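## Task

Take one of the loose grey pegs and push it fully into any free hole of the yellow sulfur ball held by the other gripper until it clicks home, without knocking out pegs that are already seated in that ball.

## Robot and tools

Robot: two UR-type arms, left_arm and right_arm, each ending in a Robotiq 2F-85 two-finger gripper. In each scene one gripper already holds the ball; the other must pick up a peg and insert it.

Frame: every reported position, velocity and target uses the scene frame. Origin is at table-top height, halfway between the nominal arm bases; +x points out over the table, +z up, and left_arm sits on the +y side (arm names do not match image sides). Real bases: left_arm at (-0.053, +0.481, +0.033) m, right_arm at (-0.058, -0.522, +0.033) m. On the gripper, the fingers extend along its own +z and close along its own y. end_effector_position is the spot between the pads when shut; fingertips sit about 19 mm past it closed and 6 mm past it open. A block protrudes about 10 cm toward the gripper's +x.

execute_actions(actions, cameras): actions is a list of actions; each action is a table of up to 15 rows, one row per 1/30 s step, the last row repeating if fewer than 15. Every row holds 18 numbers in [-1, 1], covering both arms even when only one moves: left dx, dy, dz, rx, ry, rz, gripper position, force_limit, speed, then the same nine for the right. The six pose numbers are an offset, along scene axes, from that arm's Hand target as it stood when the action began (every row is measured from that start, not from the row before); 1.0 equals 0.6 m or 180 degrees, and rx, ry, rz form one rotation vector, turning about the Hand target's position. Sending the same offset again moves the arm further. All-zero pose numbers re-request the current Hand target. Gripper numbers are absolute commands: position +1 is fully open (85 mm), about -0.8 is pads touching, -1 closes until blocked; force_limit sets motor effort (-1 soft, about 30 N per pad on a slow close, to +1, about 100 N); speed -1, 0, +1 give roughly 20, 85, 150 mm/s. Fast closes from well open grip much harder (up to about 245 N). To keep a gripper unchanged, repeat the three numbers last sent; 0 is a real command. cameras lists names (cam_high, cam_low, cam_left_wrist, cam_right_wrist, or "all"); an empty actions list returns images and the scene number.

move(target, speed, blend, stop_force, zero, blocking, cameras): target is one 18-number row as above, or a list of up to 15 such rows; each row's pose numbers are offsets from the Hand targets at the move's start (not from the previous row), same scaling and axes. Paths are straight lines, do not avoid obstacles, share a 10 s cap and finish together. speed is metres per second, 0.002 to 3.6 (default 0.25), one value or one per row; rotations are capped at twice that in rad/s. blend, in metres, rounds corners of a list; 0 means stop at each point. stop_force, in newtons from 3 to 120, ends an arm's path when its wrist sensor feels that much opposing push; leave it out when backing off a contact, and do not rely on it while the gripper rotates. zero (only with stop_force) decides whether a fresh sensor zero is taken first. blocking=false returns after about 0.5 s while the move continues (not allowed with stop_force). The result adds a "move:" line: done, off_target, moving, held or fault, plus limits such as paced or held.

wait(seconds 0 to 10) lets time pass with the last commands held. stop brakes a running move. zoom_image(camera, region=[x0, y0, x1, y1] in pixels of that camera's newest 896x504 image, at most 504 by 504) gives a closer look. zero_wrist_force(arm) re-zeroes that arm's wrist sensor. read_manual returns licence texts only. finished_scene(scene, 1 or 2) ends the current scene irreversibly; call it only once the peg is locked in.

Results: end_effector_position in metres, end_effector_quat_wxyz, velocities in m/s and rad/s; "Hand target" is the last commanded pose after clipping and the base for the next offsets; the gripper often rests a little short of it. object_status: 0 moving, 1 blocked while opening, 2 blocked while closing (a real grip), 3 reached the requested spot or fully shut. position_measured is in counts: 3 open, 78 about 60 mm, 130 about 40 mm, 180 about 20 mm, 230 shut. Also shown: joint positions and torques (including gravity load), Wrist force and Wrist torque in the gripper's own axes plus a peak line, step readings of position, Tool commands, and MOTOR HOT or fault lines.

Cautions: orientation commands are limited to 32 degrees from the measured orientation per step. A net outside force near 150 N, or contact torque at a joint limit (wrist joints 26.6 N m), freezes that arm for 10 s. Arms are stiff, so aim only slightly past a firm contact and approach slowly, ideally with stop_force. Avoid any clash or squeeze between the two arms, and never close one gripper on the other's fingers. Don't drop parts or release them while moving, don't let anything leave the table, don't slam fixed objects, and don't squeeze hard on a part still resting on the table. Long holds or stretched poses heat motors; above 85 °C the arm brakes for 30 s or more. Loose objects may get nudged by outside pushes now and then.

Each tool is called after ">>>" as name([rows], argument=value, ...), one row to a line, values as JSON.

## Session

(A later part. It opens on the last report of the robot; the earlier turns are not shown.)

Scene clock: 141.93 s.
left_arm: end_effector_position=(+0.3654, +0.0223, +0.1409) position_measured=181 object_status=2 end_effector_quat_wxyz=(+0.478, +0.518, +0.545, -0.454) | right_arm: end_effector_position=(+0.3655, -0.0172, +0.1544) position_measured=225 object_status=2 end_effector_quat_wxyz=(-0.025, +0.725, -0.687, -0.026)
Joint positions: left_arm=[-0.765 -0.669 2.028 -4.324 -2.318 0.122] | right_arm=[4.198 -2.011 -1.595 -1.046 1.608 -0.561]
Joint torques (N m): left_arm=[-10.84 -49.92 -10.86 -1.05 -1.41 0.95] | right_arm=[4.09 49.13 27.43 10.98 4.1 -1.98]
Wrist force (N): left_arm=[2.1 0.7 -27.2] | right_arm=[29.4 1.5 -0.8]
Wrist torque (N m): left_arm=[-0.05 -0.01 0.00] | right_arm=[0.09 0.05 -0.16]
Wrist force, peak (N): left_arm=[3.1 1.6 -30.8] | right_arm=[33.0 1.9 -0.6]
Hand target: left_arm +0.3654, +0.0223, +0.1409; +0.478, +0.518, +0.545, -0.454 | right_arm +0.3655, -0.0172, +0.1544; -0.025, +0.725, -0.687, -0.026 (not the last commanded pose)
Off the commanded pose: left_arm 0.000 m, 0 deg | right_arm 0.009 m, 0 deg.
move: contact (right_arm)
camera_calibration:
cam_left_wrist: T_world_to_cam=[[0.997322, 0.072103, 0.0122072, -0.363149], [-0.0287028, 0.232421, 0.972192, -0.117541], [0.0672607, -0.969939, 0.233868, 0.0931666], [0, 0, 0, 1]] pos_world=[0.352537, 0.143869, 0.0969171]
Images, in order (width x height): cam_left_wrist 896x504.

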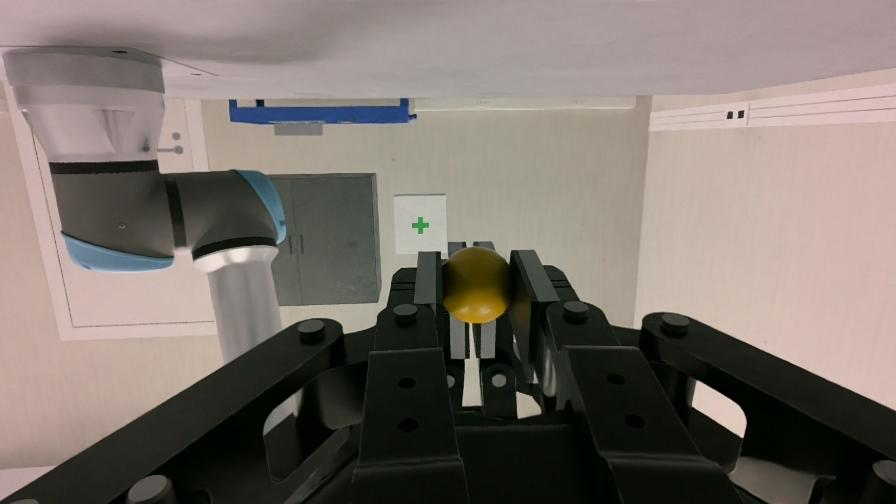

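>>> move(target=[0,0,0,0,0,0,-1,1,-1, -0.0005,0.0117,0.0009,0,0,0,-1,0,-1], speed=0.004, stop_force=65, zero=false, cameras=["cam_left_wrist"])

>>> zoom_image(camera="cam_left_wrist", region=[420, 230, 540, 350])

Scene clock: 149.97 s.
left_arm: end_effector_position=(+0.3654, +0.0223, +0.1409) position_measured=181 object_status=2 end_effector_quat_wxyz=(+0.478, +0.518, +0.545, -0.454) | right_arm: end_effector_position=(+0.3641, -0.0152, +0.1536) position_measured=225 object_status=2 end_effector_quat_wxyz=(-0.020, +0.725, -0.688, -0.024)
Joint positions: left_arm=[-0.765 -0.669 2.028 -4.324 -2.318 0.122] | right_arm=[4.201 -2.018 -1.584 -1.06 1.608 -0.558]
Joint torques (N m): left_arm=[-12.19 -48.85 -10.81 1.78 4 0.88] | right_arm=[21.12 50.71 34.41 15.57 9.33 -2.46]
Wrist force (N): left_arm=[7.5 -10.8 -52.1] | right_arm=[56.1 -10.5 -3.2]
Wrist torque (N m): left_arm=[0.34 0.02 -0.01] | right_arm=[0.26 0.01 -0.02]
Wrist force, peak (N): left_arm=[8.1 -8.9 -61.4] | right_arm=[65.5 -8.7 -2.1]
Hand target: left_arm +0.3654, +0.0223, +0.1409; +0.478, +0.518, +0.545, -0.454 | right_arm +0.3643, -0.0148, +0.1538; -0.021, +0.725, -0.688, -0.025 (not the last commanded pose)
Off the commanded pose: left_arm 0.000 m, 0 deg | right_arm 0.005 m, 1 deg.
move: contact (right_arm)
camera_calibration:
cam_left_wrist: T_world_to_cam=[[0.99732, 0.0721258, 0.0123043, -0.363161], [-0.0288024, 0.232414, 0.97219, -0.117505], [0.0672603, -0.969939, 0.233868, 0.0931667], [0, 0, 0, 1]] pos_world=[0.352537, 0.143869, 0.0969174]
Images, in order (width x height): cam_left_wrist 896x504.

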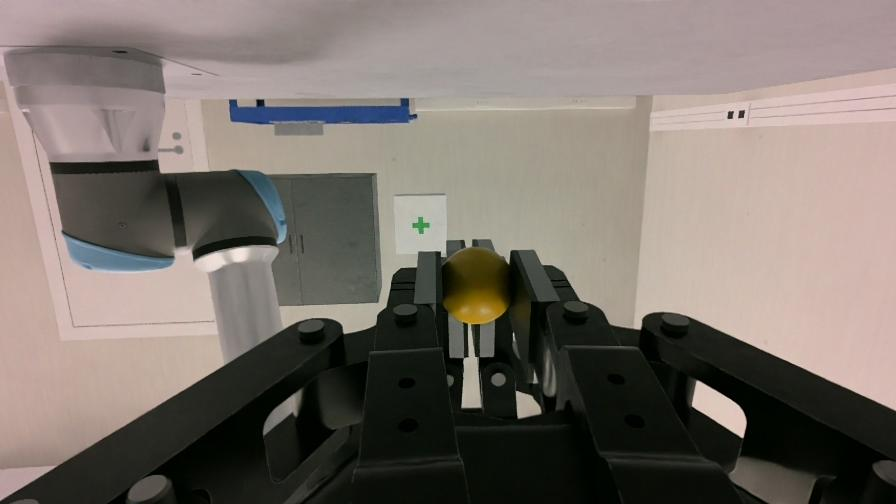

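Scaled by 4.200.

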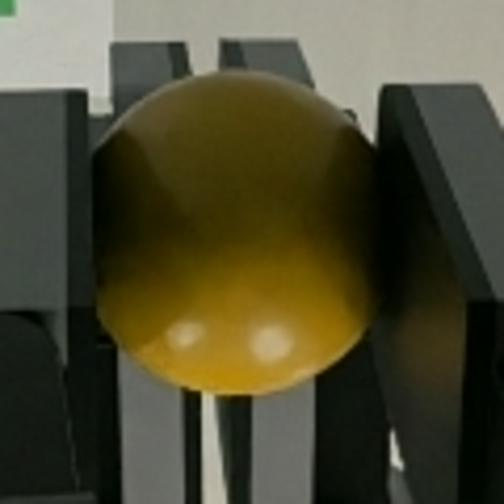

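>>> move(target=[0,0,0,0,0,0,-1,1,-1, 0.002,-0.0053,0.0008,0.0023,-0.0013,0.0004,-1,0,-1], speed=0.01)

Scene clock: 176.43 s.
left_arm: end_effector_position=(+0.3655, +0.0223, +0.1409) position_measured=181 object_status=2 end_effector_quat_wxyz=(+0.478, +0.518, +0.545, -0.454) | right_arm: end_effector_position=(+0.3654, -0.0178, +0.1544) position_measured=225 object_status=2 end_effector_quat_wxyz=(-0.025, +0.726, -0.687, -0.026)
Joint positions: left_arm=[-0.765 -0.669 2.028 -4.324 -2.317 0.122] | right_arm=[4.197 -2.01 -1.596 -1.045 1.609 -0.563]
Joint torques (N m): left_arm=[-12.1 -47.56 -11.87 0.17 -0.48 1.21] | right_arm=[-9.66 50.73 21.51 5.45 -0.77 -2.14]
Wrist force (N): left_arm=[-8.0 1.1 -0.4] | right_arm=[-0.1 1.4 7.5]
Wrist torque (N m): left_arm=[-0.01 0.01 0.00] | right_arm=[0.06 0.04 0.05]
Wrist force, peak (N): left_arm=[7.6 -8.6 -54.6] | right_arm=[58.5 -7.4 -2.5]
Hand target: left_arm +0.3654, +0.0223, +0.1409; +0.478, +0.518, +0.545, -0.454 | right_arm +0.3655, -0.0180, +0.1543; -0.025, +0.726, -0.687, -0.026
Off the commanded pose: left_arm 0.000 m, 0 deg | right_arm 0.000 m, 0 deg.
move: done

>>> move(target=[0,0,0,0,0,0,-1,1,-1, 0.0004,0,-0.0012,0,0,0,-1,0,-1], speed=0.01)

>>> move(target=[0,0,0,0,0,0,-1,1,-1, 0.001,0.0117,0.0009,0,0,0,-1,0,-1], speed=0.006, stop_force=70, zero=false, cameras=["cam_left_wrist"])

Scene clock: 184.40 s.
left_arm: end_effector_position=(+0.3654, +0.0223, +0.1409) position_measured=181 object_status=2 end_effector_quat_wxyz=(+0.478, +0.518, +0.545, -0.454) | right_arm: end_effector_position=(+0.3658, -0.0180, +0.1536) position_measured=225 object_status=2 end_effector_quat_wxyz=(-0.025, +0.726, -0.687, -0.026)
Joint positions: left_arm=[-0.765 -0.669 2.028 -4.324 -2.318 0.122] | right_arm=[4.197 -2.011 -1.597 -1.043 1.608 -0.564]
Joint torques (N m): left_arm=[-12.49 -33.92 -10.84 -2.08 -1.76 0.85] | right_arm=[-12.71 34.43 16.07 5.03 -0.91 -2.41]
Wrist force (N): left_arm=[-1.7 4.9 1.9] | right_arm=[-2.2 5.4 0.4]
Wrist torque (N m): left_arm=[-0.14 0.04 0.00] | right_arm=[0.01 -0.01 -0.01]
Wrist force, peak (N): left_arm=[-9.1 1.5 2.9] | right_arm=[-3.6 2.1 7.4]
Hand target: left_arm +0.3654, +0.0223, +0.1409; +0.478, +0.518, +0.545, -0.454 | right_arm +0.3658, -0.0180, +0.1536; -0.025, +0.726, -0.687, -0.026
Off the commanded pose: left_arm 0.000 m, 0 deg | right_arm 0.000 m, 0 deg.
move: done

Scene clock: 186.40 s.
left_arm: end_effector_position=(+0.3655, +0.0224, +0.1409) position_measured=181 object_status=2 end_effector_quat_wxyz=(+0.478, +0.518, +0.545, -0.454) | right_arm: end_effector_position=(+0.3647, -0.0139, +0.1526) position_measured=225 object_status=2 end_effector_quat_wxyz=(-0.018, +0.726, -0.687, -0.024)
Joint positions: left_arm=[-0.765 -0.669 2.028 -4.324 -2.318 0.122] | right_arm=[4.202 -2.023 -1.578 -1.065 1.608 -0.559]
Joint torques (N m): left_arm=[-20.4 -37.24 -11.47 1.59 1.64 0.81] | right_arm=[37.92 38.47 58.8 15.56 10.66 2.1]
Wrist force (N): left_arm=[6.9 -4.0 -60.2] | right_arm=[64.0 -3.6 -0.8]
Wrist torque (N m): left_arm=[0.13 0.08 -0.02] | right_arm=[0.13 0.05 -0.09]
Wrist force, peak (N): left_arm=[7.0 -4.1 -61.3] | right_arm=[65.7 -3.9 -2.3]
Hand target: left_arm +0.3654, +0.0223, +0.1409; +0.478, +0.518, +0.545, -0.454 | right_arm +0.3664, -0.0109, +0.1541; -0.025, +0.726, -0.687, -0.026
Off the commanded pose: left_arm 0.000 m, 0 deg | right_arm 0.004 m, 1 deg.
move: off_target (right_arm)
camera_calibration:
cam_left_wrist: T_world_to_cam=[[0.99732, 0.0721258, 0.0123043, -0.363161], [-0.0288024, 0.232414, 0.97219, -0.117505], [0.0672603, -0.969939, 0.233868, 0.0931667], [0, 0, 0, 1]] pos_world=[0.352537, 0.143869, 0.0969174]
Images, in order (width x height): cam_left_wrist 896x504.

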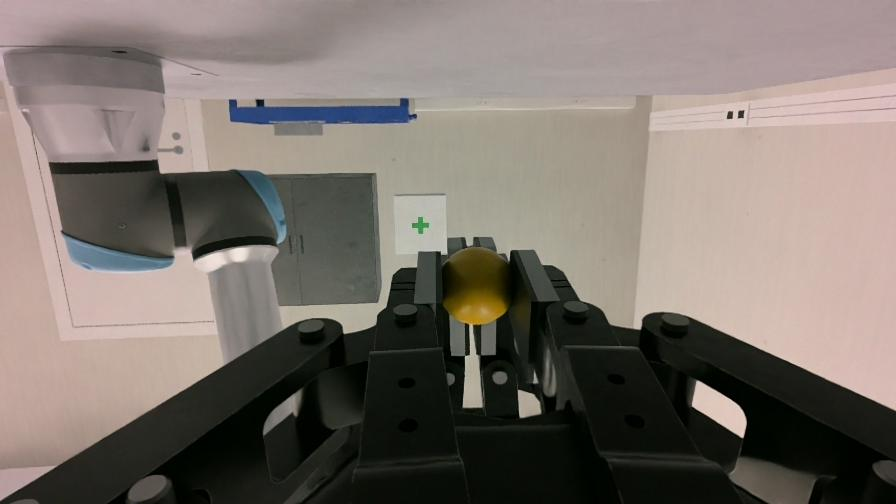

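>>> zoom_image(camera="cam_left_wrist", region=[420, 230, 540, 350])

>>> move(target=[0,0,0,0,0,0,-1,1,-1, -0.0005,-0.0100,-0.0009,0,0,0,-1,0,-1], speed=0.01)

Scaled by 4.200.

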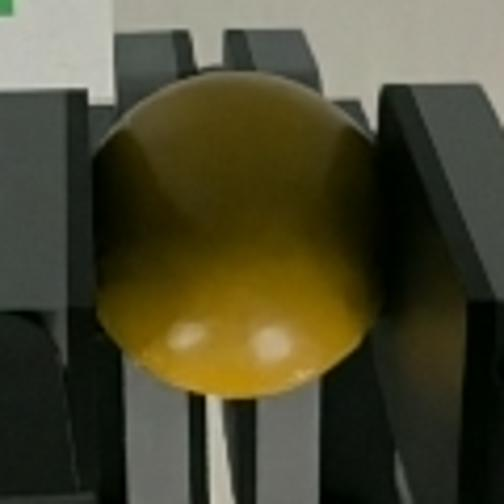

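Scene clock: 190.17 s.
left_arm: end_effector_position=(+0.3654, +0.0223, +0.1409) position_measured=181 object_status=2 end_effector_quat_wxyz=(+0.478, +0.518, +0.545, -0.454) | right_arm: end_effector_position=(+0.3660, -0.0167, +0.1537) position_measured=225 object_status=2 end_effector_quat_wxyz=(-0.025, +0.726, -0.687, -0.026)
Joint positions: left_arm=[-0.766 -0.669 2.028 -4.324 -2.318 0.122] | right_arm=[4.197 -2.013 -1.594 -1.044 1.609 -0.563]
Joint torques (N m): left_arm=[-20.19 -43.08 -12.28 1.35 -4.21 0.66] | right_arm=[-10.95 53.97 26.64 9.02 -0.87 -2.46]
Wrist force (N): left_arm=[-10.5 7.5 -9.4] | right_arm=[9.1 7.9 9.4]
Wrist torque (N m): left_arm=[-0.21 -0.02 0.02] | right_arm=[-0.05 0.11 -0.03]
Wrist force, peak (N): left_arm=[7.1 -4.2 -60.4] | right_arm=[64.5 -3.6 -1.6]
Hand target: left_arm +0.3654, +0.0223, +0.1409; +0.478, +0.518, +0.545, -0.454 | right_arm +0.3661, -0.0169, +0.1536; -0.025, +0.726, -0.687, -0.026
Off the commanded pose: left_arm 0.000 m, 0 deg | right_arm 0.000 m, 0 deg.
move: done

>>> move(target=[0,0,0,0,0,0,-1,1,-1, -0.0012,-0.0012,-0.0018,0,0,0,-1,0,-1], speed=0.01)

>>> move(target=[0,0,0,0,0,0,-1,1,-1, 0.0005,-0.0117,-0.0009,0,0,0,-1,0,-1], speed=0.003, stop_force=12, cameras=["cam_left_wrist"])

>>> zoom_image(camera="cam_left_wrist", region=[420, 230, 540, 350])

Scene clock: 206.10 s.
left_arm: end_effector_position=(+0.3654, +0.0223, +0.1408) position_measured=181 object_status=2 end_effector_quat_wxyz=(+0.478, +0.518, +0.545, -0.454) | right_arm: end_effector_position=(+0.3654, -0.0176, +0.1526) position_measured=225 object_status=2 end_effector_quat_wxyz=(-0.025, +0.726, -0.687, -0.026)
Joint positions: left_arm=[-0.765 -0.669 2.028 -4.324 -2.318 0.122] | right_arm=[4.198 -2.012 -1.598 -1.041 1.608 -0.563]
Joint torques (N m): left_arm=[6.75 -28.84 -12.04 -1.14 -1.47 0.48] | right_arm=[4.94 48.3 10.38 2.24 -2.32 2.17]
Wrist force (N): left_arm=[-2.8 -2.2 10.3] | right_arm=[-10.5 -1.6 1.8]
Wrist torque (N m): left_arm=[-0.01 0.09 0.00] | right_arm=[0.08 -0.09 -0.02]
Wrist force, peak (N): left_arm=[-10.8 7.3 -8.2] | right_arm=[7.6 8.0 9.6]
Hand target: left_arm +0.3654, +0.0223, +0.1409; +0.478, +0.518, +0.545, -0.454 | right_arm +0.3653, -0.0177, +0.1525; -0.025, +0.726, -0.687, -0.026
Off the commanded pose: left_arm 0.000 m, 0 deg | right_arm 0.000 m, 0 deg.
move: done

Scene clock: 209.17 s.
left_arm: end_effector_position=(+0.3655, +0.0223, +0.1408) position_measured=181 object_status=2 end_effector_quat_wxyz=(+0.478, +0.518, +0.545, -0.454) | right_arm: end_effector_position=(+0.3656, -0.0247, +0.1520) position_measured=225 object_status=2 end_effector_quat_wxyz=(-0.025, +0.726, -0.687, -0.026)
Joint positions: left_arm=[-0.765 -0.669 2.028 -4.324 -2.318 0.122] | right_arm=[4.192 -2.002 -1.616 -1.034 1.609 -0.569]
Joint torques (N m): left_arm=[7.63 -39.04 -11.85 -0.87 0.67 0.65] | right_arm=[-8.89 47.35 16.62 4.67 1.9 -2.4]
Wrist force (N): left_arm=[-0.6 -0.5 0.0] | right_arm=[0.2 0.5 0.0]
Wrist torque (N m): left_arm=[-0.09 0.10 0.00] | right_arm=[0.08 -0.03 0.04]
Wrist force, peak (N): left_arm=[-2.9 -3.0 13.4] | right_arm=[-14.0 -2.7 1.2]
Hand target: left_arm +0.3654, +0.0223, +0.1409; +0.478, +0.518, +0.545, -0.454 | right_arm +0.3656, -0.0247, +0.1520; -0.025, +0.726, -0.687, -0.026
Off the commanded pose: left_arm 0.000 m, 0 deg | right_arm 0.000 m, 0 deg.
move: done
camera_calibration:
cam_left_wrist: T_world_to_cam=[[0.997322, 0.072103, 0.0122072, -0.363149], [-0.0287028, 0.232421, 0.972192, -0.117541], [0.0672607, -0.969939, 0.233868, 0.0931666], [0, 0, 0, 1]] pos_world=[0.352537, 0.143869, 0.0969171]
Images, in order (width x height): cam_left_wrist 896x504.

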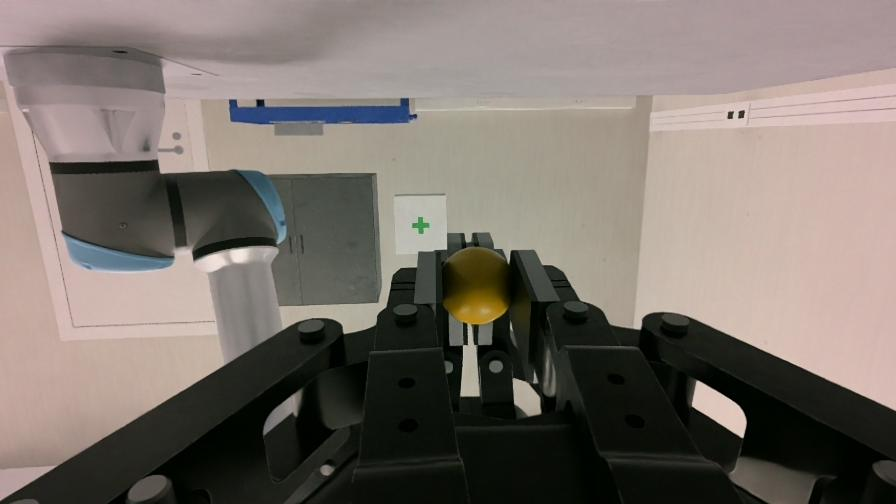

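Scaled by 4.200.

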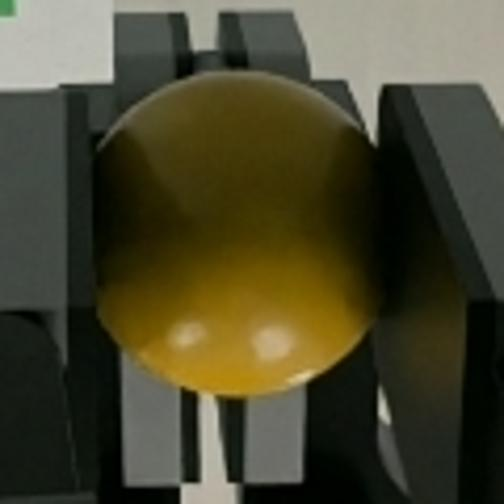

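>>> move(target=[0,0,0,0,0,0,-1,1,-1, 0.0022,-0.0465,-0.0033,0,0,0,-1,0,-1], speed=0.05, cameras=["cam_left_wrist"])

>>> zoom_image(camera="cam_left_wrist", region=[435, 205, 495, 265])

Scene clock: 214.87 s.
left_arm: end_effector_position=(+0.3654, +0.0223, +0.1409) position_measured=181 object_status=2 end_effector_quat_wxyz=(+0.478, +0.518, +0.545, -0.454) | right_arm: end_effector_position=(+0.3670, -0.0525, +0.1500) position_measured=225 object_status=2 end_effector_quat_wxyz=(-0.025, +0.726, -0.687, -0.026)
Joint positions: left_arm=[-0.765 -0.669 2.028 -4.324 -2.318 0.122] | right_arm=[4.167 -1.962 -1.68 -1.01 1.61 -0.593]
Joint torques (N m): left_arm=[6.61 -46.98 -11.22 -1.07 -1.26 0.52] | right_arm=[-9.47 45.2 15.21 4.57 2.05 -2.46]
Wrist force (N): left_arm=[-0.7 -0.2 0.0] | right_arm=[0.1 0.4 0.1]
Wrist torque (N m): left_arm=[-0.02 0.10 0.00] | right_arm=[0.06 -0.02 0.04]
Wrist force, peak (N): left_arm=[-0.9 -0.4 0.0] | right_arm=[0.6 0.6 -0.2]
Hand target: left_arm +0.3654, +0.0223, +0.1409; +0.478, +0.518, +0.545, -0.454 | right_arm +0.3670, -0.0526, +0.1500; -0.025, +0.726, -0.687, -0.026
Off the commanded pose: left_arm 0.000 m, 0 deg | right_arm 0.000 m, 0 deg.
move: done
camera_calibration:
cam_left_wrist: T_world_to_cam=[[0.997322, 0.072103, 0.0122072, -0.363149], [-0.0287028, 0.232421, 0.972192, -0.117541], [0.0672607, -0.969939, 0.233868, 0.0931666], [0, 0, 0, 1]] pos_world=[0.352537, 0.143869, 0.0969171]
Images, in order (width x height): cam_left_wrist 896x504.

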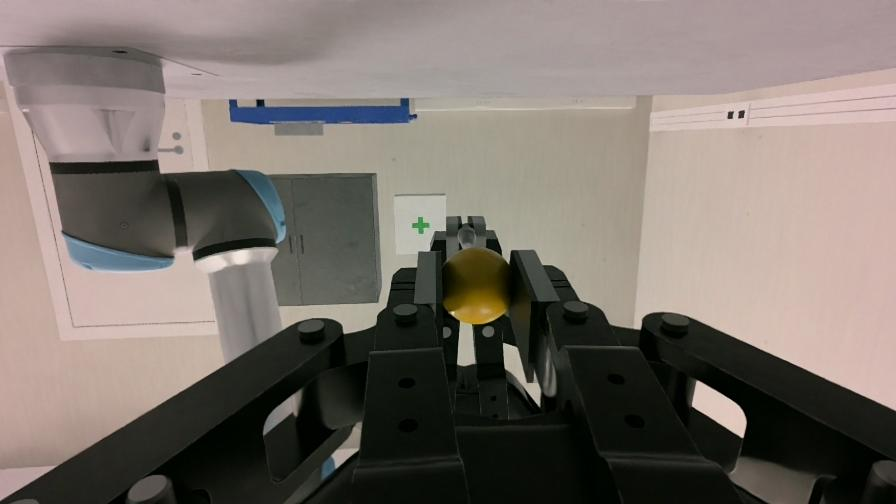

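Scaled by 8.400.

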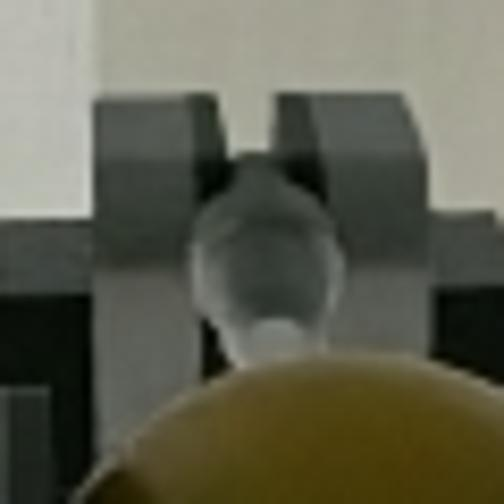

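>>> move(target=[0,0,0,0,0,0,-1,1,-1, -0.005,0.001,0.125,0.2827,0.0067,-0.0140,-1,0,-1], speed=0.2, cameras=["cam_left_wrist","cam_right_wrist"])

>>> zoom_image(camera="cam_right_wrist", region=[440, 115, 506, 181])

>>> zoom_image(camera="cam_left_wrist", region=[420, 230, 540, 350])

Scene clock: 229.77 s.
left_arm: end_effector_position=(+0.3654, +0.0223, +0.1409) position_measured=181 object_status=2 end_effector_quat_wxyz=(+0.478, +0.518, +0.545, -0.454) | right_arm: end_effector_position=(+0.3640, -0.0520, +0.2250) position_measured=225 object_status=2 end_effector_quat_wxyz=(-0.328, +0.630, -0.625, -0.325)
Joint positions: left_arm=[-0.765 -0.669 2.028 -4.324 -2.318 0.122] | right_arm=[3.96 -1.927 -2.061 0.085 2.161 -0.496]
Joint torques (N m): left_arm=[6.68 -45.92 -12.22 -1.01 -1.32 0.43] | right_arm=[-9.5 27.95 10.69 5.21 2.29 2.34]
Wrist force (N): left_arm=[-0.7 -0.4 -0.2] | right_arm=[0.9 1.2 0.0]
Wrist torque (N m): left_arm=[-0.06 0.10 0.00] | right_arm=[0.21 -0.06 -0.13]
Wrist force, peak (N): left_arm=[-1.0 -0.2 0.1] | right_arm=[1.2 0.9 -0.1]
Hand target: left_arm +0.3654, +0.0223, +0.1409; +0.478, +0.518, +0.545, -0.454 | right_arm +0.3640, -0.0520, +0.2250; -0.328, +0.630, -0.625, -0.325
Off the commanded pose: left_arm 0.000 m, 0 deg | right_arm 0.000 m, 0 deg.
move: done
camera_calibration:
cam_left_wrist: T_world_to_cam=[[0.997322, 0.072103, 0.0122072, -0.363149], [-0.0287028, 0.232421, 0.972192, -0.117541], [0.0672607, -0.969939, 0.233868, 0.0931666], [0, 0, 0, 1]] pos_world=[0.352537, 0.143869, 0.0969171]
cam_right_wrist: T_world_to_cam=[[-0.999918, -0.00870255, 0.00938899, 0.367458], [0.00671642, 0.267748, 0.963465, -0.178121], [-0.0108985, 0.96345, -0.267668, 0.236067], [0, 0, 0, 1]] pos_world=[0.371197, -0.176549, 0.231351]
Images, in order (width x height): cam_left_wrist 896x504, cam_right_wrist 896x504.

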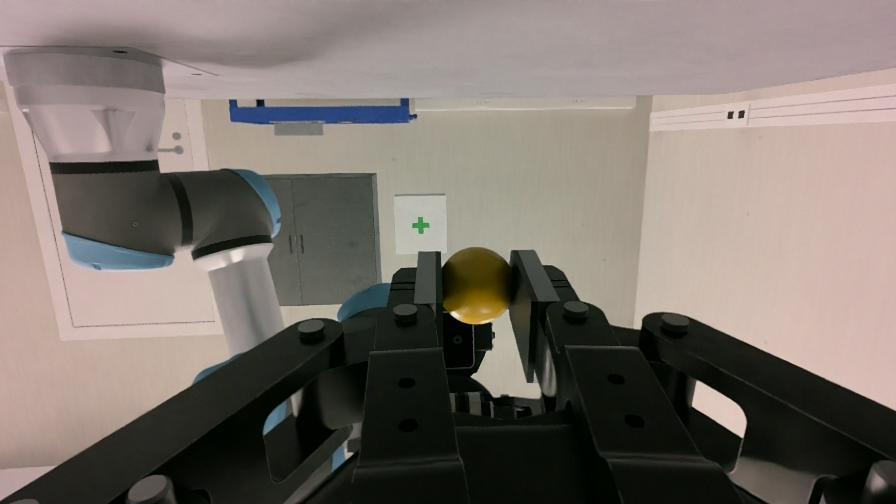

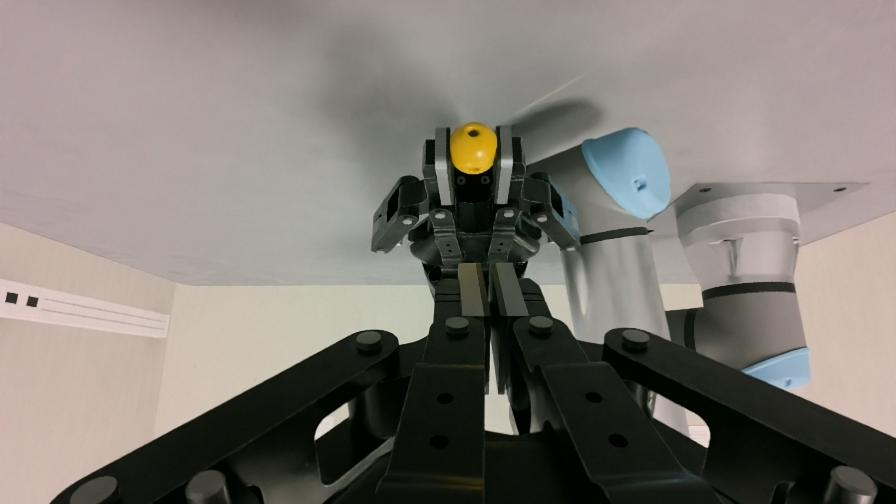

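Scaled by 7.636.

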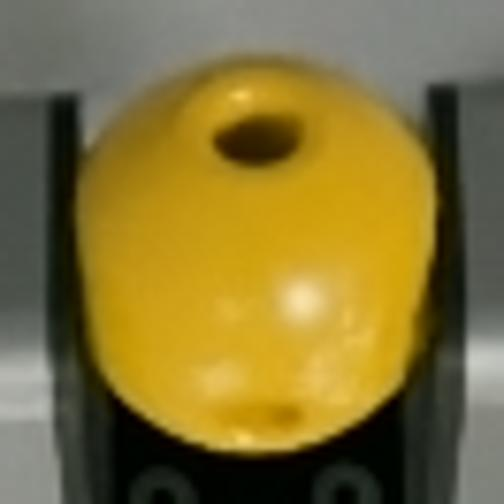

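Scaled by 4.200.

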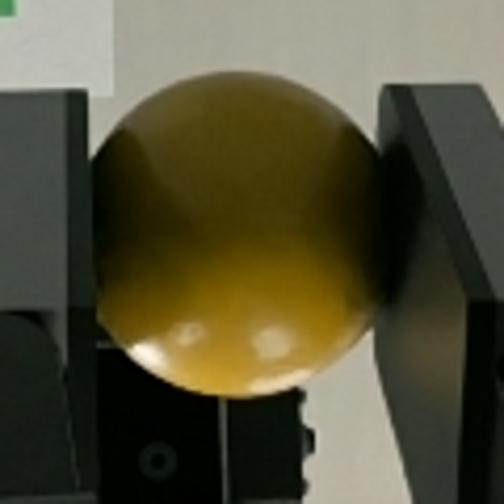

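>>> move(target=[0,0,0,0,0,0,-1,1,-1, 0.0037,-0.029,-0.1355,-0.2827,-0.0067,0.0140,-1,0,-1], speed=0.2, cameras=["cam_left_wrist"])

>>> zoom_image(camera="cam_left_wrist", region=[431, 183, 491, 243])

Scene clock: 252.03 s.
left_arm: end_effector_position=(+0.3654, +0.0223, +0.1409) position_measured=181 object_status=2 end_effector_quat_wxyz=(+0.478, +0.518, +0.545, -0.454) | right_arm: end_effector_position=(+0.3662, -0.0694, +0.1437) position_measured=225 object_status=2 end_effector_quat_wxyz=(-0.025, +0.726, -0.687, -0.026)
Joint positions: left_arm=[-0.765 -0.669 2.028 -4.324 -2.318 0.122] | right_arm=[4.154 -1.943 -1.728 -0.983 1.611 -0.607]
Joint torques (N m): left_arm=[5.38 -45.64 -11.96 -1.04 -1.16 0.53] | right_arm=[8.32 31.3 32.22 1.73 -1.07 2.1]
Wrist force (N): left_arm=[-0.6 -0.2 0.0] | right_arm=[0.1 0.4 -0.1]
Wrist torque (N m): left_arm=[-0.02 0.09 0.00] | right_arm=[0.07 -0.01 -0.17]
Wrist force, peak (N): left_arm=[-0.9 -0.6 0.1] | right_arm=[1.1 1.3 0.2]
Hand target: left_arm +0.3654, +0.0223, +0.1409; +0.478, +0.518, +0.545, -0.454 | right_arm +0.3662, -0.0694, +0.1437; -0.025, +0.726, -0.687, -0.026
Off the commanded pose: left_arm 0.000 m, 0 deg | right_arm 0.000 m, 0 deg.
move: done
camera_calibration:
cam_left_wrist: T_world_to_cam=[[0.997322, 0.072103, 0.0122072, -0.363149], [-0.0287028, 0.232421, 0.972192, -0.117541], [0.0672607, -0.969939, 0.233868, 0.0931666], [0, 0, 0, 1]] pos_world=[0.352537, 0.143869, 0.0969171]
Images, in order (width x height): cam_left_wrist 896x504.

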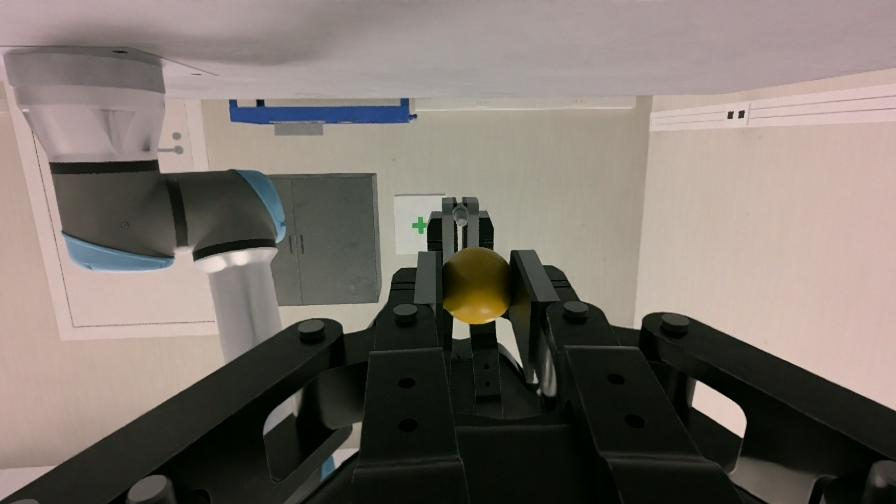

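Scaled by 8.400.

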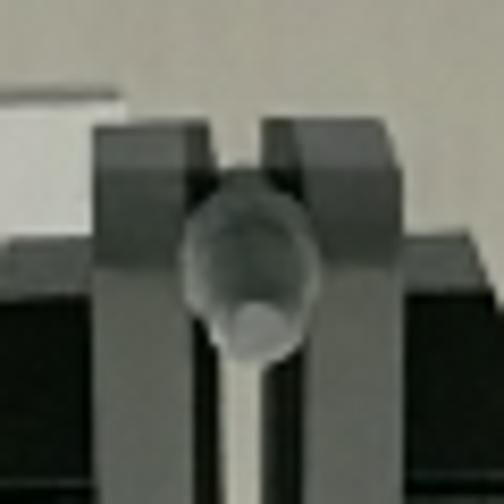

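>>> move(target=[0,0,0,0,0,0,-1,1,-1, -0.002,0.0692,0.0107,0,0,0,-1,0,-1], speed=0.07)

>>> move(target=[0,0,0,0,0,0,-1,1,-1, -0.0007,0.025,0.0038,0,0,0,-1,0,-1], speed=0.003, stop_force=6)

Scene clock: 258.57 s.
left_arm: end_effector_position=(+0.3654, +0.0223, +0.1409) position_measured=181 object_status=2 end_effector_quat_wxyz=(+0.478, +0.518, +0.545, -0.454) | right_arm: end_effector_position=(+0.3650, -0.0279, +0.1501) position_measured=225 object_status=2 end_effector_quat_wxyz=(-0.025, +0.726, -0.687, -0.026)
Joint positions: left_arm=[-0.765 -0.669 2.028 -4.324 -2.318 0.122] | right_arm=[4.19 -1.998 -1.627 -1.027 1.609 -0.57]
Joint torques (N m): left_arm=[3.55 -47.09 -11.85 -0.86 -1.2 0.23] | right_arm=[8.77 32.05 34.32 1.5 -1.35 2.37]
Wrist force (N): left_arm=[-0.7 -0.2 -0.1] | right_arm=[0.0 0.5 -0.2]
Wrist torque (N m): left_arm=[-0.04 0.10 0.00] | right_arm=[0.07 0.00 -0.16]
Wrist force, peak (N): left_arm=[-0.8 -0.6 -0.1] | right_arm=[0.8 0.2 -0.3]
Hand target: left_arm +0.3654, +0.0223, +0.1409; +0.478, +0.518, +0.545, -0.454 | right_arm +0.3650, -0.0279, +0.1501; -0.025, +0.726, -0.687, -0.026
Off the commanded pose: left_arm 0.000 m, 0 deg | right_arm 0.000 m, 0 deg.
move: done

Scene clock: 263.20 s.
left_arm: end_effector_position=(+0.3654, +0.0223, +0.1409) position_measured=181 object_status=2 end_effector_quat_wxyz=(+0.478, +0.518, +0.545, -0.454) | right_arm: end_effector_position=(+0.3647, -0.0180, +0.1516) position_measured=225 object_status=2 end_effector_quat_wxyz=(-0.025, +0.726, -0.687, -0.026)
Joint positions: left_arm=[-0.765 -0.669 2.028 -4.324 -2.318 0.122] | right_arm=[4.198 -2.012 -1.602 -1.038 1.608 -0.562]
Joint torques (N m): left_arm=[3.96 -46.22 -12.2 -1.54 0.75 0.13] | right_arm=[-3.19 45.46 14.09 4.05 1.83 -1.99]
Wrist force (N): left_arm=[5.5 -6.8 -3.9] | right_arm=[4.8 -6.3 -5.2]
Wrist torque (N m): left_arm=[0.16 0.11 -0.01] | right_arm=[0.18 -0.10 -0.06]
Wrist force, peak (N): left_arm=[6.3 -6.3 -6.5] | right_arm=[7.6 -5.6 -5.8]
Hand target: left_arm +0.3654, +0.0223, +0.1409; +0.478, +0.518, +0.545, -0.454 | right_arm +0.3647, -0.0180, +0.1516; -0.025, +0.726, -0.687, -0.026 (not the last commanded pose)
Off the commanded pose: left_arm 0.000 m, 0 deg | right_arm 0.005 m, 0 deg.
move: contact (right_arm)

>>> move(target=[0,0,0,0,0,0,-1,1,-1, 0.0013,0,0.0012,0,0,0,-1,0,-1], speed=0.01)

>>> move(target=[0,0,0,0,0,0,-1,1,-1, -0.0004,0.0137,0.0021,0,0,0,-1,0,-1], speed=0.003, stop_force=12, zero=false)

Scene clock: 273.77 s.
left_arm: end_effector_position=(+0.3655, +0.0223, +0.1409) position_measured=181 object_status=2 end_effector_quat_wxyz=(+0.478, +0.518, +0.545, -0.454) | right_arm: end_effector_position=(+0.3655, -0.0180, +0.1523) position_measured=225 object_status=2 end_effector_quat_wxyz=(-0.025, +0.726, -0.687, -0.026)
Joint positions: left_arm=[-0.765 -0.669 2.028 -4.324 -2.317 0.122] | right_arm=[4.197 -2.012 -1.599 -1.04 1.608 -0.563]
Joint torques (N m): left_arm=[2.83 -46.2 -13.14 -2.94 0.43 0.1] | right_arm=[-8.65 34.77 36.52 2.68 1.68 -2.39]
Wrist force (N): left_arm=[-1.2 1.5 -4.2] | right_arm=[4.9 1.9 0.2]
Wrist torque (N m): left_arm=[-0.06 0.10 0.00] | right_arm=[0.01 -0.05 0.02]
Wrist force, peak (N): left_arm=[6.2 -7.1 -4.1] | right_arm=[4.9 -6.3 -5.8]
Hand target: left_arm +0.3654, +0.0223, +0.1409; +0.478, +0.518, +0.545, -0.454 | right_arm +0.3655, -0.0180, +0.1523; -0.025, +0.726, -0.687, -0.026
Off the commanded pose: left_arm 0.000 m, 0 deg | right_arm 0.000 m, 0 deg.
move: done

Scene clock: 275.30 s.
left_arm: end_effector_position=(+0.3654, +0.0223, +0.1409) position_measured=181 object_status=2 end_effector_quat_wxyz=(+0.478, +0.518, +0.545, -0.454) | right_arm: end_effector_position=(+0.3655, -0.0170, +0.1525) position_measured=225 object_status=2 end_effector_quat_wxyz=(-0.025, +0.726, -0.687, -0.026)
Joint positions: left_arm=[-0.765 -0.669 2.028 -4.324 -2.318 0.122] | right_arm=[4.198 -2.014 -1.597 -1.041 1.608 -0.562]
Joint torques (N m): left_arm=[3.66 -46.57 -13.29 -2.71 -2.55 0.05] | right_arm=[-6.44 48.41 20.67 7.07 2.56 -2.22]
Wrist force (N): left_arm=[0.6 2.0 -9.0] | right_arm=[9.6 2.9 0.4]
Wrist torque (N m): left_arm=[-0.08 0.07 0.01] | right_arm=[0.06 -0.04 -0.19]
Wrist force, peak (N): left_arm=[0.7 2.6 -11.7] | right_arm=[13.1 3.2 -0.3]
Hand target: left_arm +0.3654, +0.0223, +0.1409; +0.478, +0.518, +0.545, -0.454 | right_arm +0.3655, -0.0170, +0.1525; -0.025, +0.726, -0.687, -0.026 (not the last commanded pose)
Off the commanded pose: left_arm 0.000 m, 0 deg | right_arm 0.007 m, 0 deg.
move: contact (right_arm)

>>> move(target=[0,0,0,0,0,0,-1,1,-1, -0.0005,0.0137,0.0021,0,0,0,-1,0,-1], speed=0.004, stop_force=35, zero=false)

Scene clock: 280.70 s.
left_arm: end_effector_position=(+0.3655, +0.0224, +0.1409) position_measured=181 object_status=2 end_effector_quat_wxyz=(+0.478, +0.518, +0.545, -0.454) | right_arm: end_effector_position=(+0.3655, -0.0155, +0.1527) position_measured=225 object_status=2 end_effector_quat_wxyz=(-0.025, +0.726, -0.687, -0.026)
Joint positions: left_arm=[-0.765 -0.669 2.028 -4.324 -2.318 0.122] | right_arm=[4.199 -2.016 -1.592 -1.044 1.608 -0.561]
Joint torques (N m): left_arm=[-26.24 -47.29 -13.35 -0.95 -2.37 0.01] | right_arm=[3.25 50.78 31.53 12.45 4.58 -2.34]
Wrist force (N): left_arm=[3.2 3.5 -31.8] | right_arm=[34.0 4.5 -0.4]
Wrist torque (N m): left_arm=[-0.17 0.10 0.01] | right_arm=[0.01 0.00 -0.20]
Wrist force, peak (N): left_arm=[3.8 4.0 -35.3] | right_arm=[37.8 5.1 -1.6]
Hand target: left_arm +0.3654, +0.0223, +0.1409; +0.478, +0.518, +0.545, -0.454 | right_arm +0.3655, -0.0155, +0.1526; -0.025, +0.726, -0.687, -0.026 (not the last commanded pose)
Off the commanded pose: left_arm 0.000 m, 0 deg | right_arm 0.007 m, 0 deg.
move: contact (right_arm)

>>> move([
  [0,0,0,0,0,0,-1,1,-1, -0.0008,0.0005,0,0,0,0,-1,0,-1],
  [0,0,0,0,0,0,-1,1,-1, 0.0005,0.0085,0.0018,0,0,0,-1,0,-1],
], speed=0.004, stop_force=65, zero=false, cameras=["cam_left_wrist"])

>>> zoom_image(camera="cam_left_wrist", region=[420, 230, 540, 350])

Scene clock: 286.27 s.
left_arm: end_effector_position=(+0.3654, +0.0223, +0.1409) position_measured=181 object_status=2 end_effector_quat_wxyz=(+0.478, +0.518, +0.545, -0.454) | right_arm: end_effector_position=(+0.3641, -0.0133, +0.1522) position_measured=225 object_status=2 end_effector_quat_wxyz=(-0.018, +0.726, -0.687, -0.024)
Joint positions: left_arm=[-0.765 -0.669 2.028 -4.324 -2.318 0.122] | right_arm=[4.203 -2.024 -1.578 -1.064 1.608 -0.558]
Joint torques (N m): left_arm=[-23.4 -46.38 -12.64 0.83 3.02 0.18] | right_arm=[35.16 42.87 58.62 15.54 11.53 2.06]
Wrist force (N): left_arm=[2.5 -8.7 -59.8] | right_arm=[64.0 -7.8 1.2]
Wrist torque (N m): left_arm=[0.17 0.14 -0.02] | right_arm=[0.23 0.04 -0.01]
Wrist force, peak (N): left_arm=[5.3 -10.1 -63.8] | right_arm=[68.2 -9.4 0.0]
Hand target: left_arm +0.3654, +0.0223, +0.1409; +0.478, +0.518, +0.545, -0.454 | right_arm +0.3658, -0.0104, +0.1537; -0.025, +0.726, -0.687, -0.026
Off the commanded pose: left_arm 0.000 m, 0 deg | right_arm 0.004 m, 1 deg.
move: off_target (right_arm)
camera_calibration:
cam_left_wrist: T_world_to_cam=[[0.997322, 0.072103, 0.0122072, -0.363149], [-0.0287028, 0.232421, 0.972192, -0.117541], [0.0672607, -0.969939, 0.233868, 0.0931666], [0, 0, 0, 1]] pos_world=[0.352537, 0.143869, 0.0969171]
Images, in order (width x height): cam_left_wrist 896x504.

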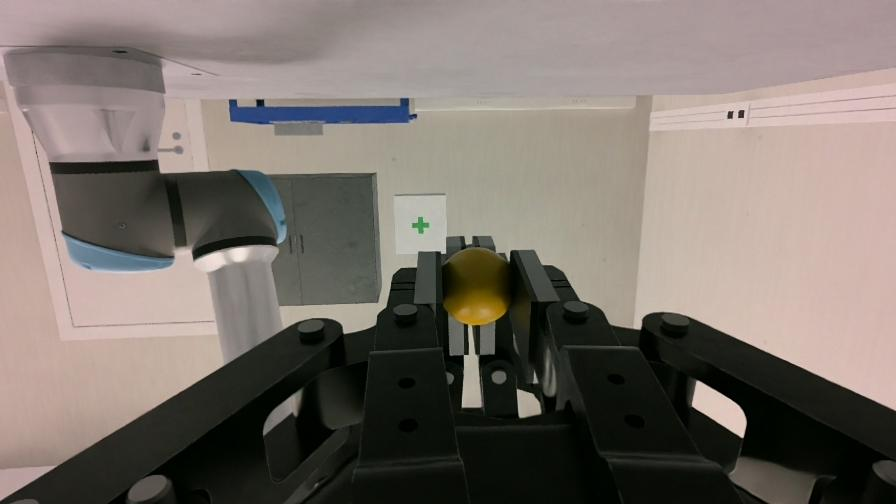

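Scaled by 4.200.

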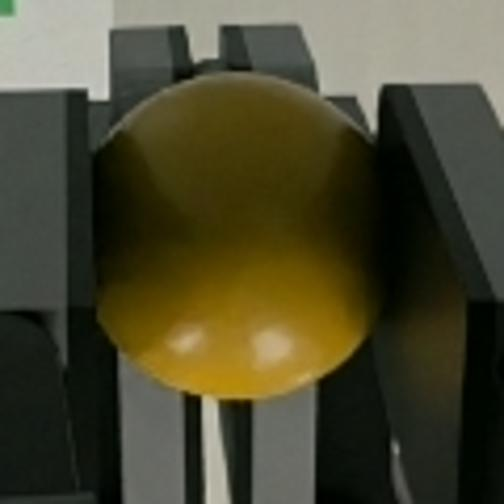

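>>> move(target=[0,0,0,0,0,0,-1,1,-1, -0.0008,-0.0152,-0.0028,0,0,0,-1,0,-1], speed=0.01)

>>> move(target=[0,0,0,0,0,0,-1,1,-1, 0.002,0,0,0,0,0,-1,0,-1], speed=0.01)

Scene clock: 311.13 s.
left_arm: end_effector_position=(+0.3654, +0.0223, +0.1408) position_measured=181 object_status=2 end_effector_quat_wxyz=(+0.478, +0.518, +0.545, -0.454) | right_arm: end_effector_position=(+0.3653, -0.0195, +0.1521) position_measured=225 object_status=2 end_effector_quat_wxyz=(-0.025, +0.726, -0.687, -0.026)
Joint positions: left_arm=[-0.766 -0.669 2.028 -4.324 -2.318 0.122] | right_arm=[4.196 -2.01 -1.603 -1.039 1.608 -0.564]
Joint torques (N m): left_arm=[1.67 -45.38 -13.45 -2.49 -0.84 -0.09] | right_arm=[-10.01 49.32 15.34 4.63 -1.13 -2.49]
Wrist force (N): left_arm=[-3.5 -1.7 1.5] | right_arm=[-1.8 -0.4 2.5]
Wrist torque (N m): left_arm=[-0.12 0.01 0.01] | right_arm=[0.09 0.01 0.06]
Wrist force, peak (N): left_arm=[2.8 -8.6 -60.1] | right_arm=[64.1 -8.1 1.4]
Hand target: left_arm +0.3654, +0.0223, +0.1409; +0.478, +0.518, +0.545, -0.454 | right_arm +0.3653, -0.0195, +0.1520; -0.025, +0.726, -0.687, -0.026
Off the commanded pose: left_arm 0.000 m, 0 deg | right_arm 0.000 m, 0 deg.
move: done

Scene clock: 311.83 s.
left_arm: end_effector_position=(+0.3655, +0.0224, +0.1409) position_measured=181 object_status=2 end_effector_quat_wxyz=(+0.478, +0.518, +0.545, -0.454) | right_arm: end_effector_position=(+0.3664, -0.0195, +0.1520) position_measured=225 object_status=2 end_effector_quat_wxyz=(-0.025, +0.726, -0.687, -0.026)
Joint positions: left_arm=[-0.765 -0.669 2.028 -4.324 -2.317 0.122] | right_arm=[4.195 -2.012 -1.601 -1.04 1.609 -0.566]
Joint torques (N m): left_arm=[10.15 -45.46 -13.63 -3.12 -1.74 0.07] | right_arm=[-15.24 36.16 38.34 3.19 -0.31 -2.26]
Wrist force (N): left_arm=[-2.9 7.7 -0.1] | right_arm=[0.2 8.9 2.6]
Wrist torque (N m): left_arm=[-0.32 0.02 0.00] | right_arm=[-0.06 -0.02 -0.11]
Wrist force, peak (N): left_arm=[-2.9 7.7 -0.1] | right_arm=[0.2 8.9 2.6]
Hand target: left_arm +0.3654, +0.0223, +0.1409; +0.478, +0.518, +0.545, -0.454 | right_arm +0.3665, -0.0195, +0.1520; -0.025, +0.726, -0.687, -0.026
Off the commanded pose: left_arm 0.000 m, 0 deg | right_arm 0.000 m, 0 deg.
move: done

>>> move([
  [0,0,0,0,0,0,-1,1,-1, -0.0017,0.0075,0.001,0,0,0,-1,0,-1],
  [0,0,0,0,0,0,-1,1,-1, -0.001,0.0125,0.0018,0,0,0,-1,0,-1],
  [0,0,0,0,0,0,-1,1,-1, 0.0025,0.0125,0.0018,0,0,0,-1,0,-1],
  [0,0,0,0,0,0,-1,1,-1, -0.003,0.0125,0.0018,0,0,0,-1,0,-1],
  [0,0,0,0,0,0,-1,1,-1, 0,0.0125,0.0048,0,0,0,-1,0,-1],
  [0,0,0,0,0,0,-1,1,-1, 0,0.0125,-0.0012,0,0,0,-1,0,-1],
  [0,0,0,0,0,0,-1,1,-1, 0,0.0125,0.0018,0,0,0,-1,0,-1],
], speed=0.006, stop_force=75, zero=false, cameras=["cam_left_wrist"])

>>> zoom_image(camera="cam_left_wrist", region=[420, 230, 540, 350])

Scene clock: 329.37 s.
left_arm: end_effector_position=(+0.3654, +0.0223, +0.1409) position_measured=181 object_status=2 end_effector_quat_wxyz=(+0.478, +0.518, +0.545, -0.454) | right_arm: end_effector_position=(+0.3656, -0.0136, +0.1523) position_measured=225 object_status=2 end_effector_quat_wxyz=(-0.021, +0.726, -0.687, -0.025)
Joint positions: left_arm=[-0.765 -0.669 2.028 -4.324 -2.318 0.122] | right_arm=[4.201 -2.023 -1.581 -1.056 1.608 -0.56]
Joint torques (N m): left_arm=[-17.37 -30.75 -13.17 2.79 -2.79 -0.15] | right_arm=[10.83 58.26 62.46 15.48 4.25 -1.81]
Wrist force (N): left_arm=[-4.7 7.3 -50.0] | right_arm=[52.8 8.4 8.0]
Wrist torque (N m): left_arm=[-0.36 0.07 0.02] | right_arm=[-0.09 0.11 -0.03]
Wrist force, peak (N): left_arm=[-1.8 -8.8 -54.8] | right_arm=[57.9 -7.4 5.8]
Hand target: left_arm +0.3654, +0.0223, +0.1409; +0.478, +0.518, +0.545, -0.454 | right_arm +0.3665, -0.0120, +0.1531; -0.025, +0.726, -0.687, -0.026
Off the commanded pose: left_arm 0.000 m, 0 deg | right_arm 0.002 m, 0 deg.
move: done
camera_calibration:
cam_left_wrist: T_world_to_cam=[[0.997326, 0.072029, 0.0123273, -0.363053], [-0.0288022, 0.232417, 0.97219, -0.117606], [0.0671608, -0.969945, 0.23387, 0.0931856], [0, 0, 0, 1]] pos_world=[0.352437, 0.143869, 0.0970174]
Images, in order (width x height): cam_left_wrist 896x504.

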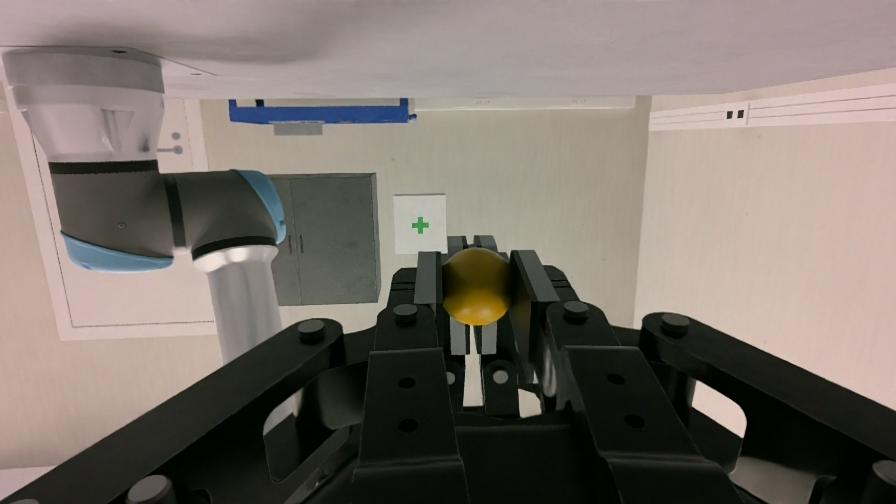

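Scaled by 4.200.

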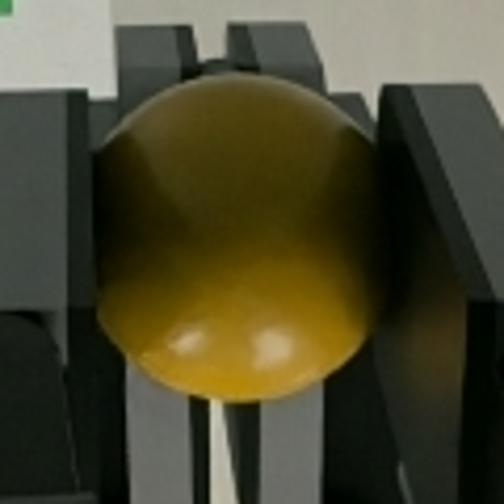

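>>> move(target=[0,0,0,0,0,0,-1,1,-1, -0.0025,-0.007,-0.0025,0,0,0,-1,0,-1], speed=0.01)

Scene clock: 333.07 s.
left_arm: end_effector_position=(+0.3654, +0.0223, +0.1408) position_measured=181 object_status=2 end_effector_quat_wxyz=(+0.478, +0.518, +0.545, -0.454) | right_arm: end_effector_position=(+0.3650, -0.0161, +0.1518) position_measured=225 object_status=2 end_effector_quat_wxyz=(-0.025, +0.726, -0.687, -0.026)
Joint positions: left_arm=[-0.765 -0.669 2.028 -4.324 -2.318 0.122] | right_arm=[4.199 -2.015 -1.596 -1.04 1.608 -0.561]
Joint torques (N m): left_arm=[-10.68 -28.95 -14.6 -0.32 -1.06 -0.19] | right_arm=[-6.21 50.87 17.49 5.02 1.68 -2.43]
Wrist force (N): left_arm=[-4.9 -4.2 -1.5] | right_arm=[1.2 -3.3 4.3]
Wrist torque (N m): left_arm=[-0.01 -0.01 0.00] | right_arm=[0.11 0.03 0.10]
Wrist force, peak (N): left_arm=[-4.9 7.4 -50.1] | right_arm=[53.0 8.7 7.8]
Hand target: left_arm +0.3654, +0.0223, +0.1409; +0.478, +0.518, +0.545, -0.454 | right_arm +0.3650, -0.0162, +0.1516; -0.025, +0.726, -0.687, -0.026
Off the commanded pose: left_arm 0.000 m, 0 deg | right_arm 0.000 m, 0 deg.
move: done

>>> move(target=[0,0,0,0,0,0,-1,1,-1, 0,0,0,0,0,0,-0.5,0,-1])

>>> move(target=[0,0,0,0,0,0,-1,1,-1, 0.0003,-0.0072,0.0997,0,0,0,-0.5,0,-1], speed=0.06, cameras=["cam_left_wrist","cam_right_wrist"])

>>> zoom_image(camera="cam_right_wrist", region=[435, 225, 525, 315])

Scene clock: 338.53 s.
left_arm: end_effector_position=(+0.3655, +0.0223, +0.1409) position_measured=181 object_status=2 end_effector_quat_wxyz=(+0.478, +0.518, +0.545, -0.454) | right_arm: end_effector_position=(+0.3650, -0.0163, +0.1516) position_measured=192 object_status=0 end_effector_quat_wxyz=(-0.025, +0.726, -0.687, -0.026)
Joint positions: left_arm=[-0.765 -0.669 2.028 -4.324 -2.318 0.122] | right_arm=[4.199 -2.015 -1.597 -1.04 1.608 -0.561]
Joint torques (N m): left_arm=[-11.19 -30.04 -15.58 -2.41 0.25 -0.07] | right_arm=[-3.48 34.82 22.84 4.63 -0.37 -2.33]
Wrist force (N): left_arm=[0.1 -1.0 0.0] | right_arm=[0.2 0.4 0.1]
Wrist torque (N m): left_arm=[-0.15 -0.03 0.00] | right_arm=[0.06 -0.03 0.04]
Wrist force, peak (N): left_arm=[-4.2 -4.9 1.6] | right_arm=[0.8 -3.2 4.6]
Hand target: left_arm +0.3654, +0.0223, +0.1409; +0.478, +0.518, +0.545, -0.454 | right_arm +0.3650, -0.0162, +0.1516; -0.025, +0.726, -0.687, -0.026
Off the commanded pose: left_arm 0.000 m, 0 deg | right_arm 0.000 m, 0 deg.
move: done

Scene clock: 339.97 s.
left_arm: end_effector_position=(+0.3655, +0.0223, +0.1409) position_measured=181 object_status=2 end_effector_quat_wxyz=(+0.478, +0.518, +0.545, -0.454) | right_arm: end_effector_position=(+0.3652, -0.0206, +0.2114) position_measured=192 object_status=3 end_effector_quat_wxyz=(-0.025, +0.726, -0.687, -0.026)
Joint positions: left_arm=[-0.765 -0.669 2.028 -4.324 -2.318 0.122] | right_arm=[4.196 -1.953 -1.522 -1.177 1.608 -0.565]
Joint torques (N m): left_arm=[-11.23 -30.36 -15.07 -2.31 -1.16 -0.29] | right_arm=[-8.08 45.97 35.58 1.88 1.85 -2.75]
Wrist force (N): left_arm=[0.4 -0.9 -0.1] | right_arm=[0.1 0.5 0.2]
Wrist torque (N m): left_arm=[-0.14 -0.06 0.00] | right_arm=[0.07 -0.01 0.03]
Wrist force, peak (N): left_arm=[0.4 -1.4 0.1] | right_arm=[0.0 0.4 1.0]
Hand target: left_arm +0.3654, +0.0223, +0.1409; +0.478, +0.518, +0.545, -0.454 | right_arm +0.3652, -0.0206, +0.2114; -0.025, +0.726, -0.687, -0.026
Off the commanded pose: left_arm 0.000 m, 0 deg | right_arm 0.000 m, 0 deg.
move: done
camera_calibration:
cam_left_wrist: T_world_to_cam=[[0.997322, 0.072103, 0.0122072, -0.363149], [-0.0287028, 0.232421, 0.972192, -0.117541], [0.0672607, -0.969939, 0.233868, 0.0931666], [0, 0, 0, 1]] pos_world=[0.352537, 0.143869, 0.0969171]
cam_right_wrist: T_world_to_cam=[[-0.998903, -0.0450534, 0.0127615, 0.367169], [-0.0362054, 0.91594, 0.39968, -0.0252671], [-0.0296957, 0.398779, -0.916566, 0.334571], [0, 0, 0, 1]] pos_world=[0.375786, -0.0937347, 0.31207]
Images, in order (width x height): cam_left_wrist 896x504, cam_right_wrist 896x504.

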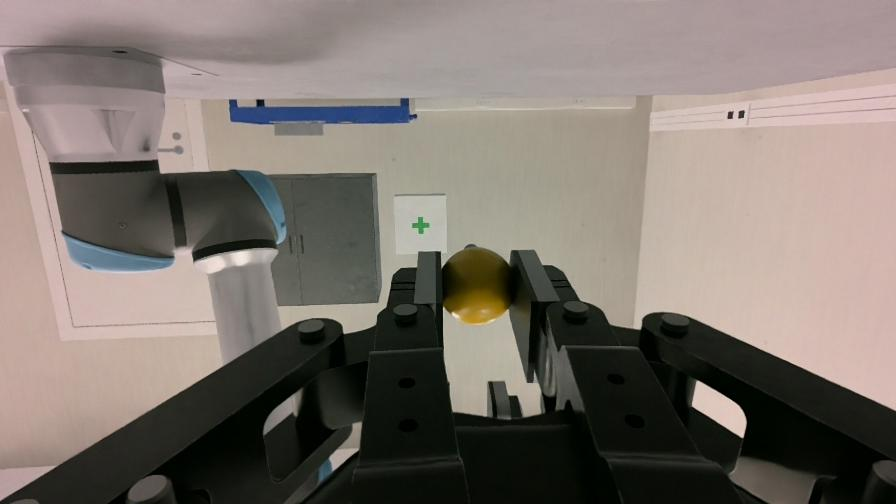

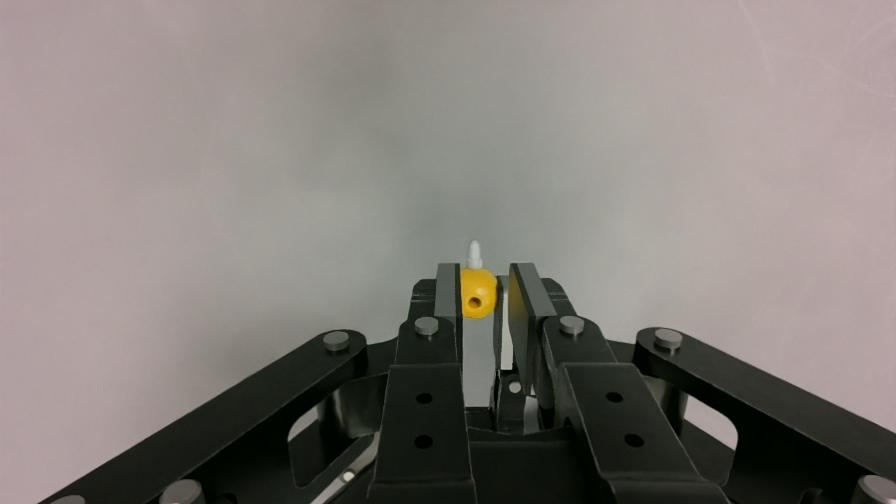

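Scaled by 5.600.

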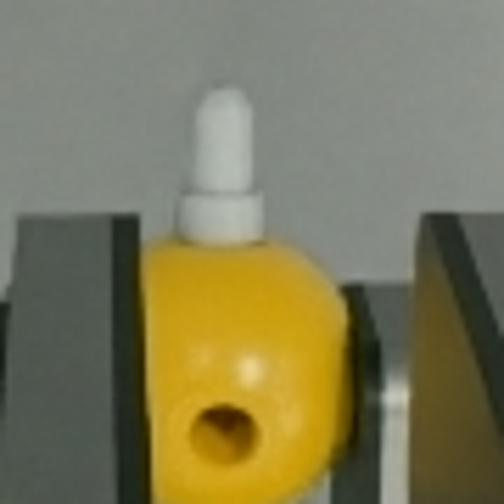

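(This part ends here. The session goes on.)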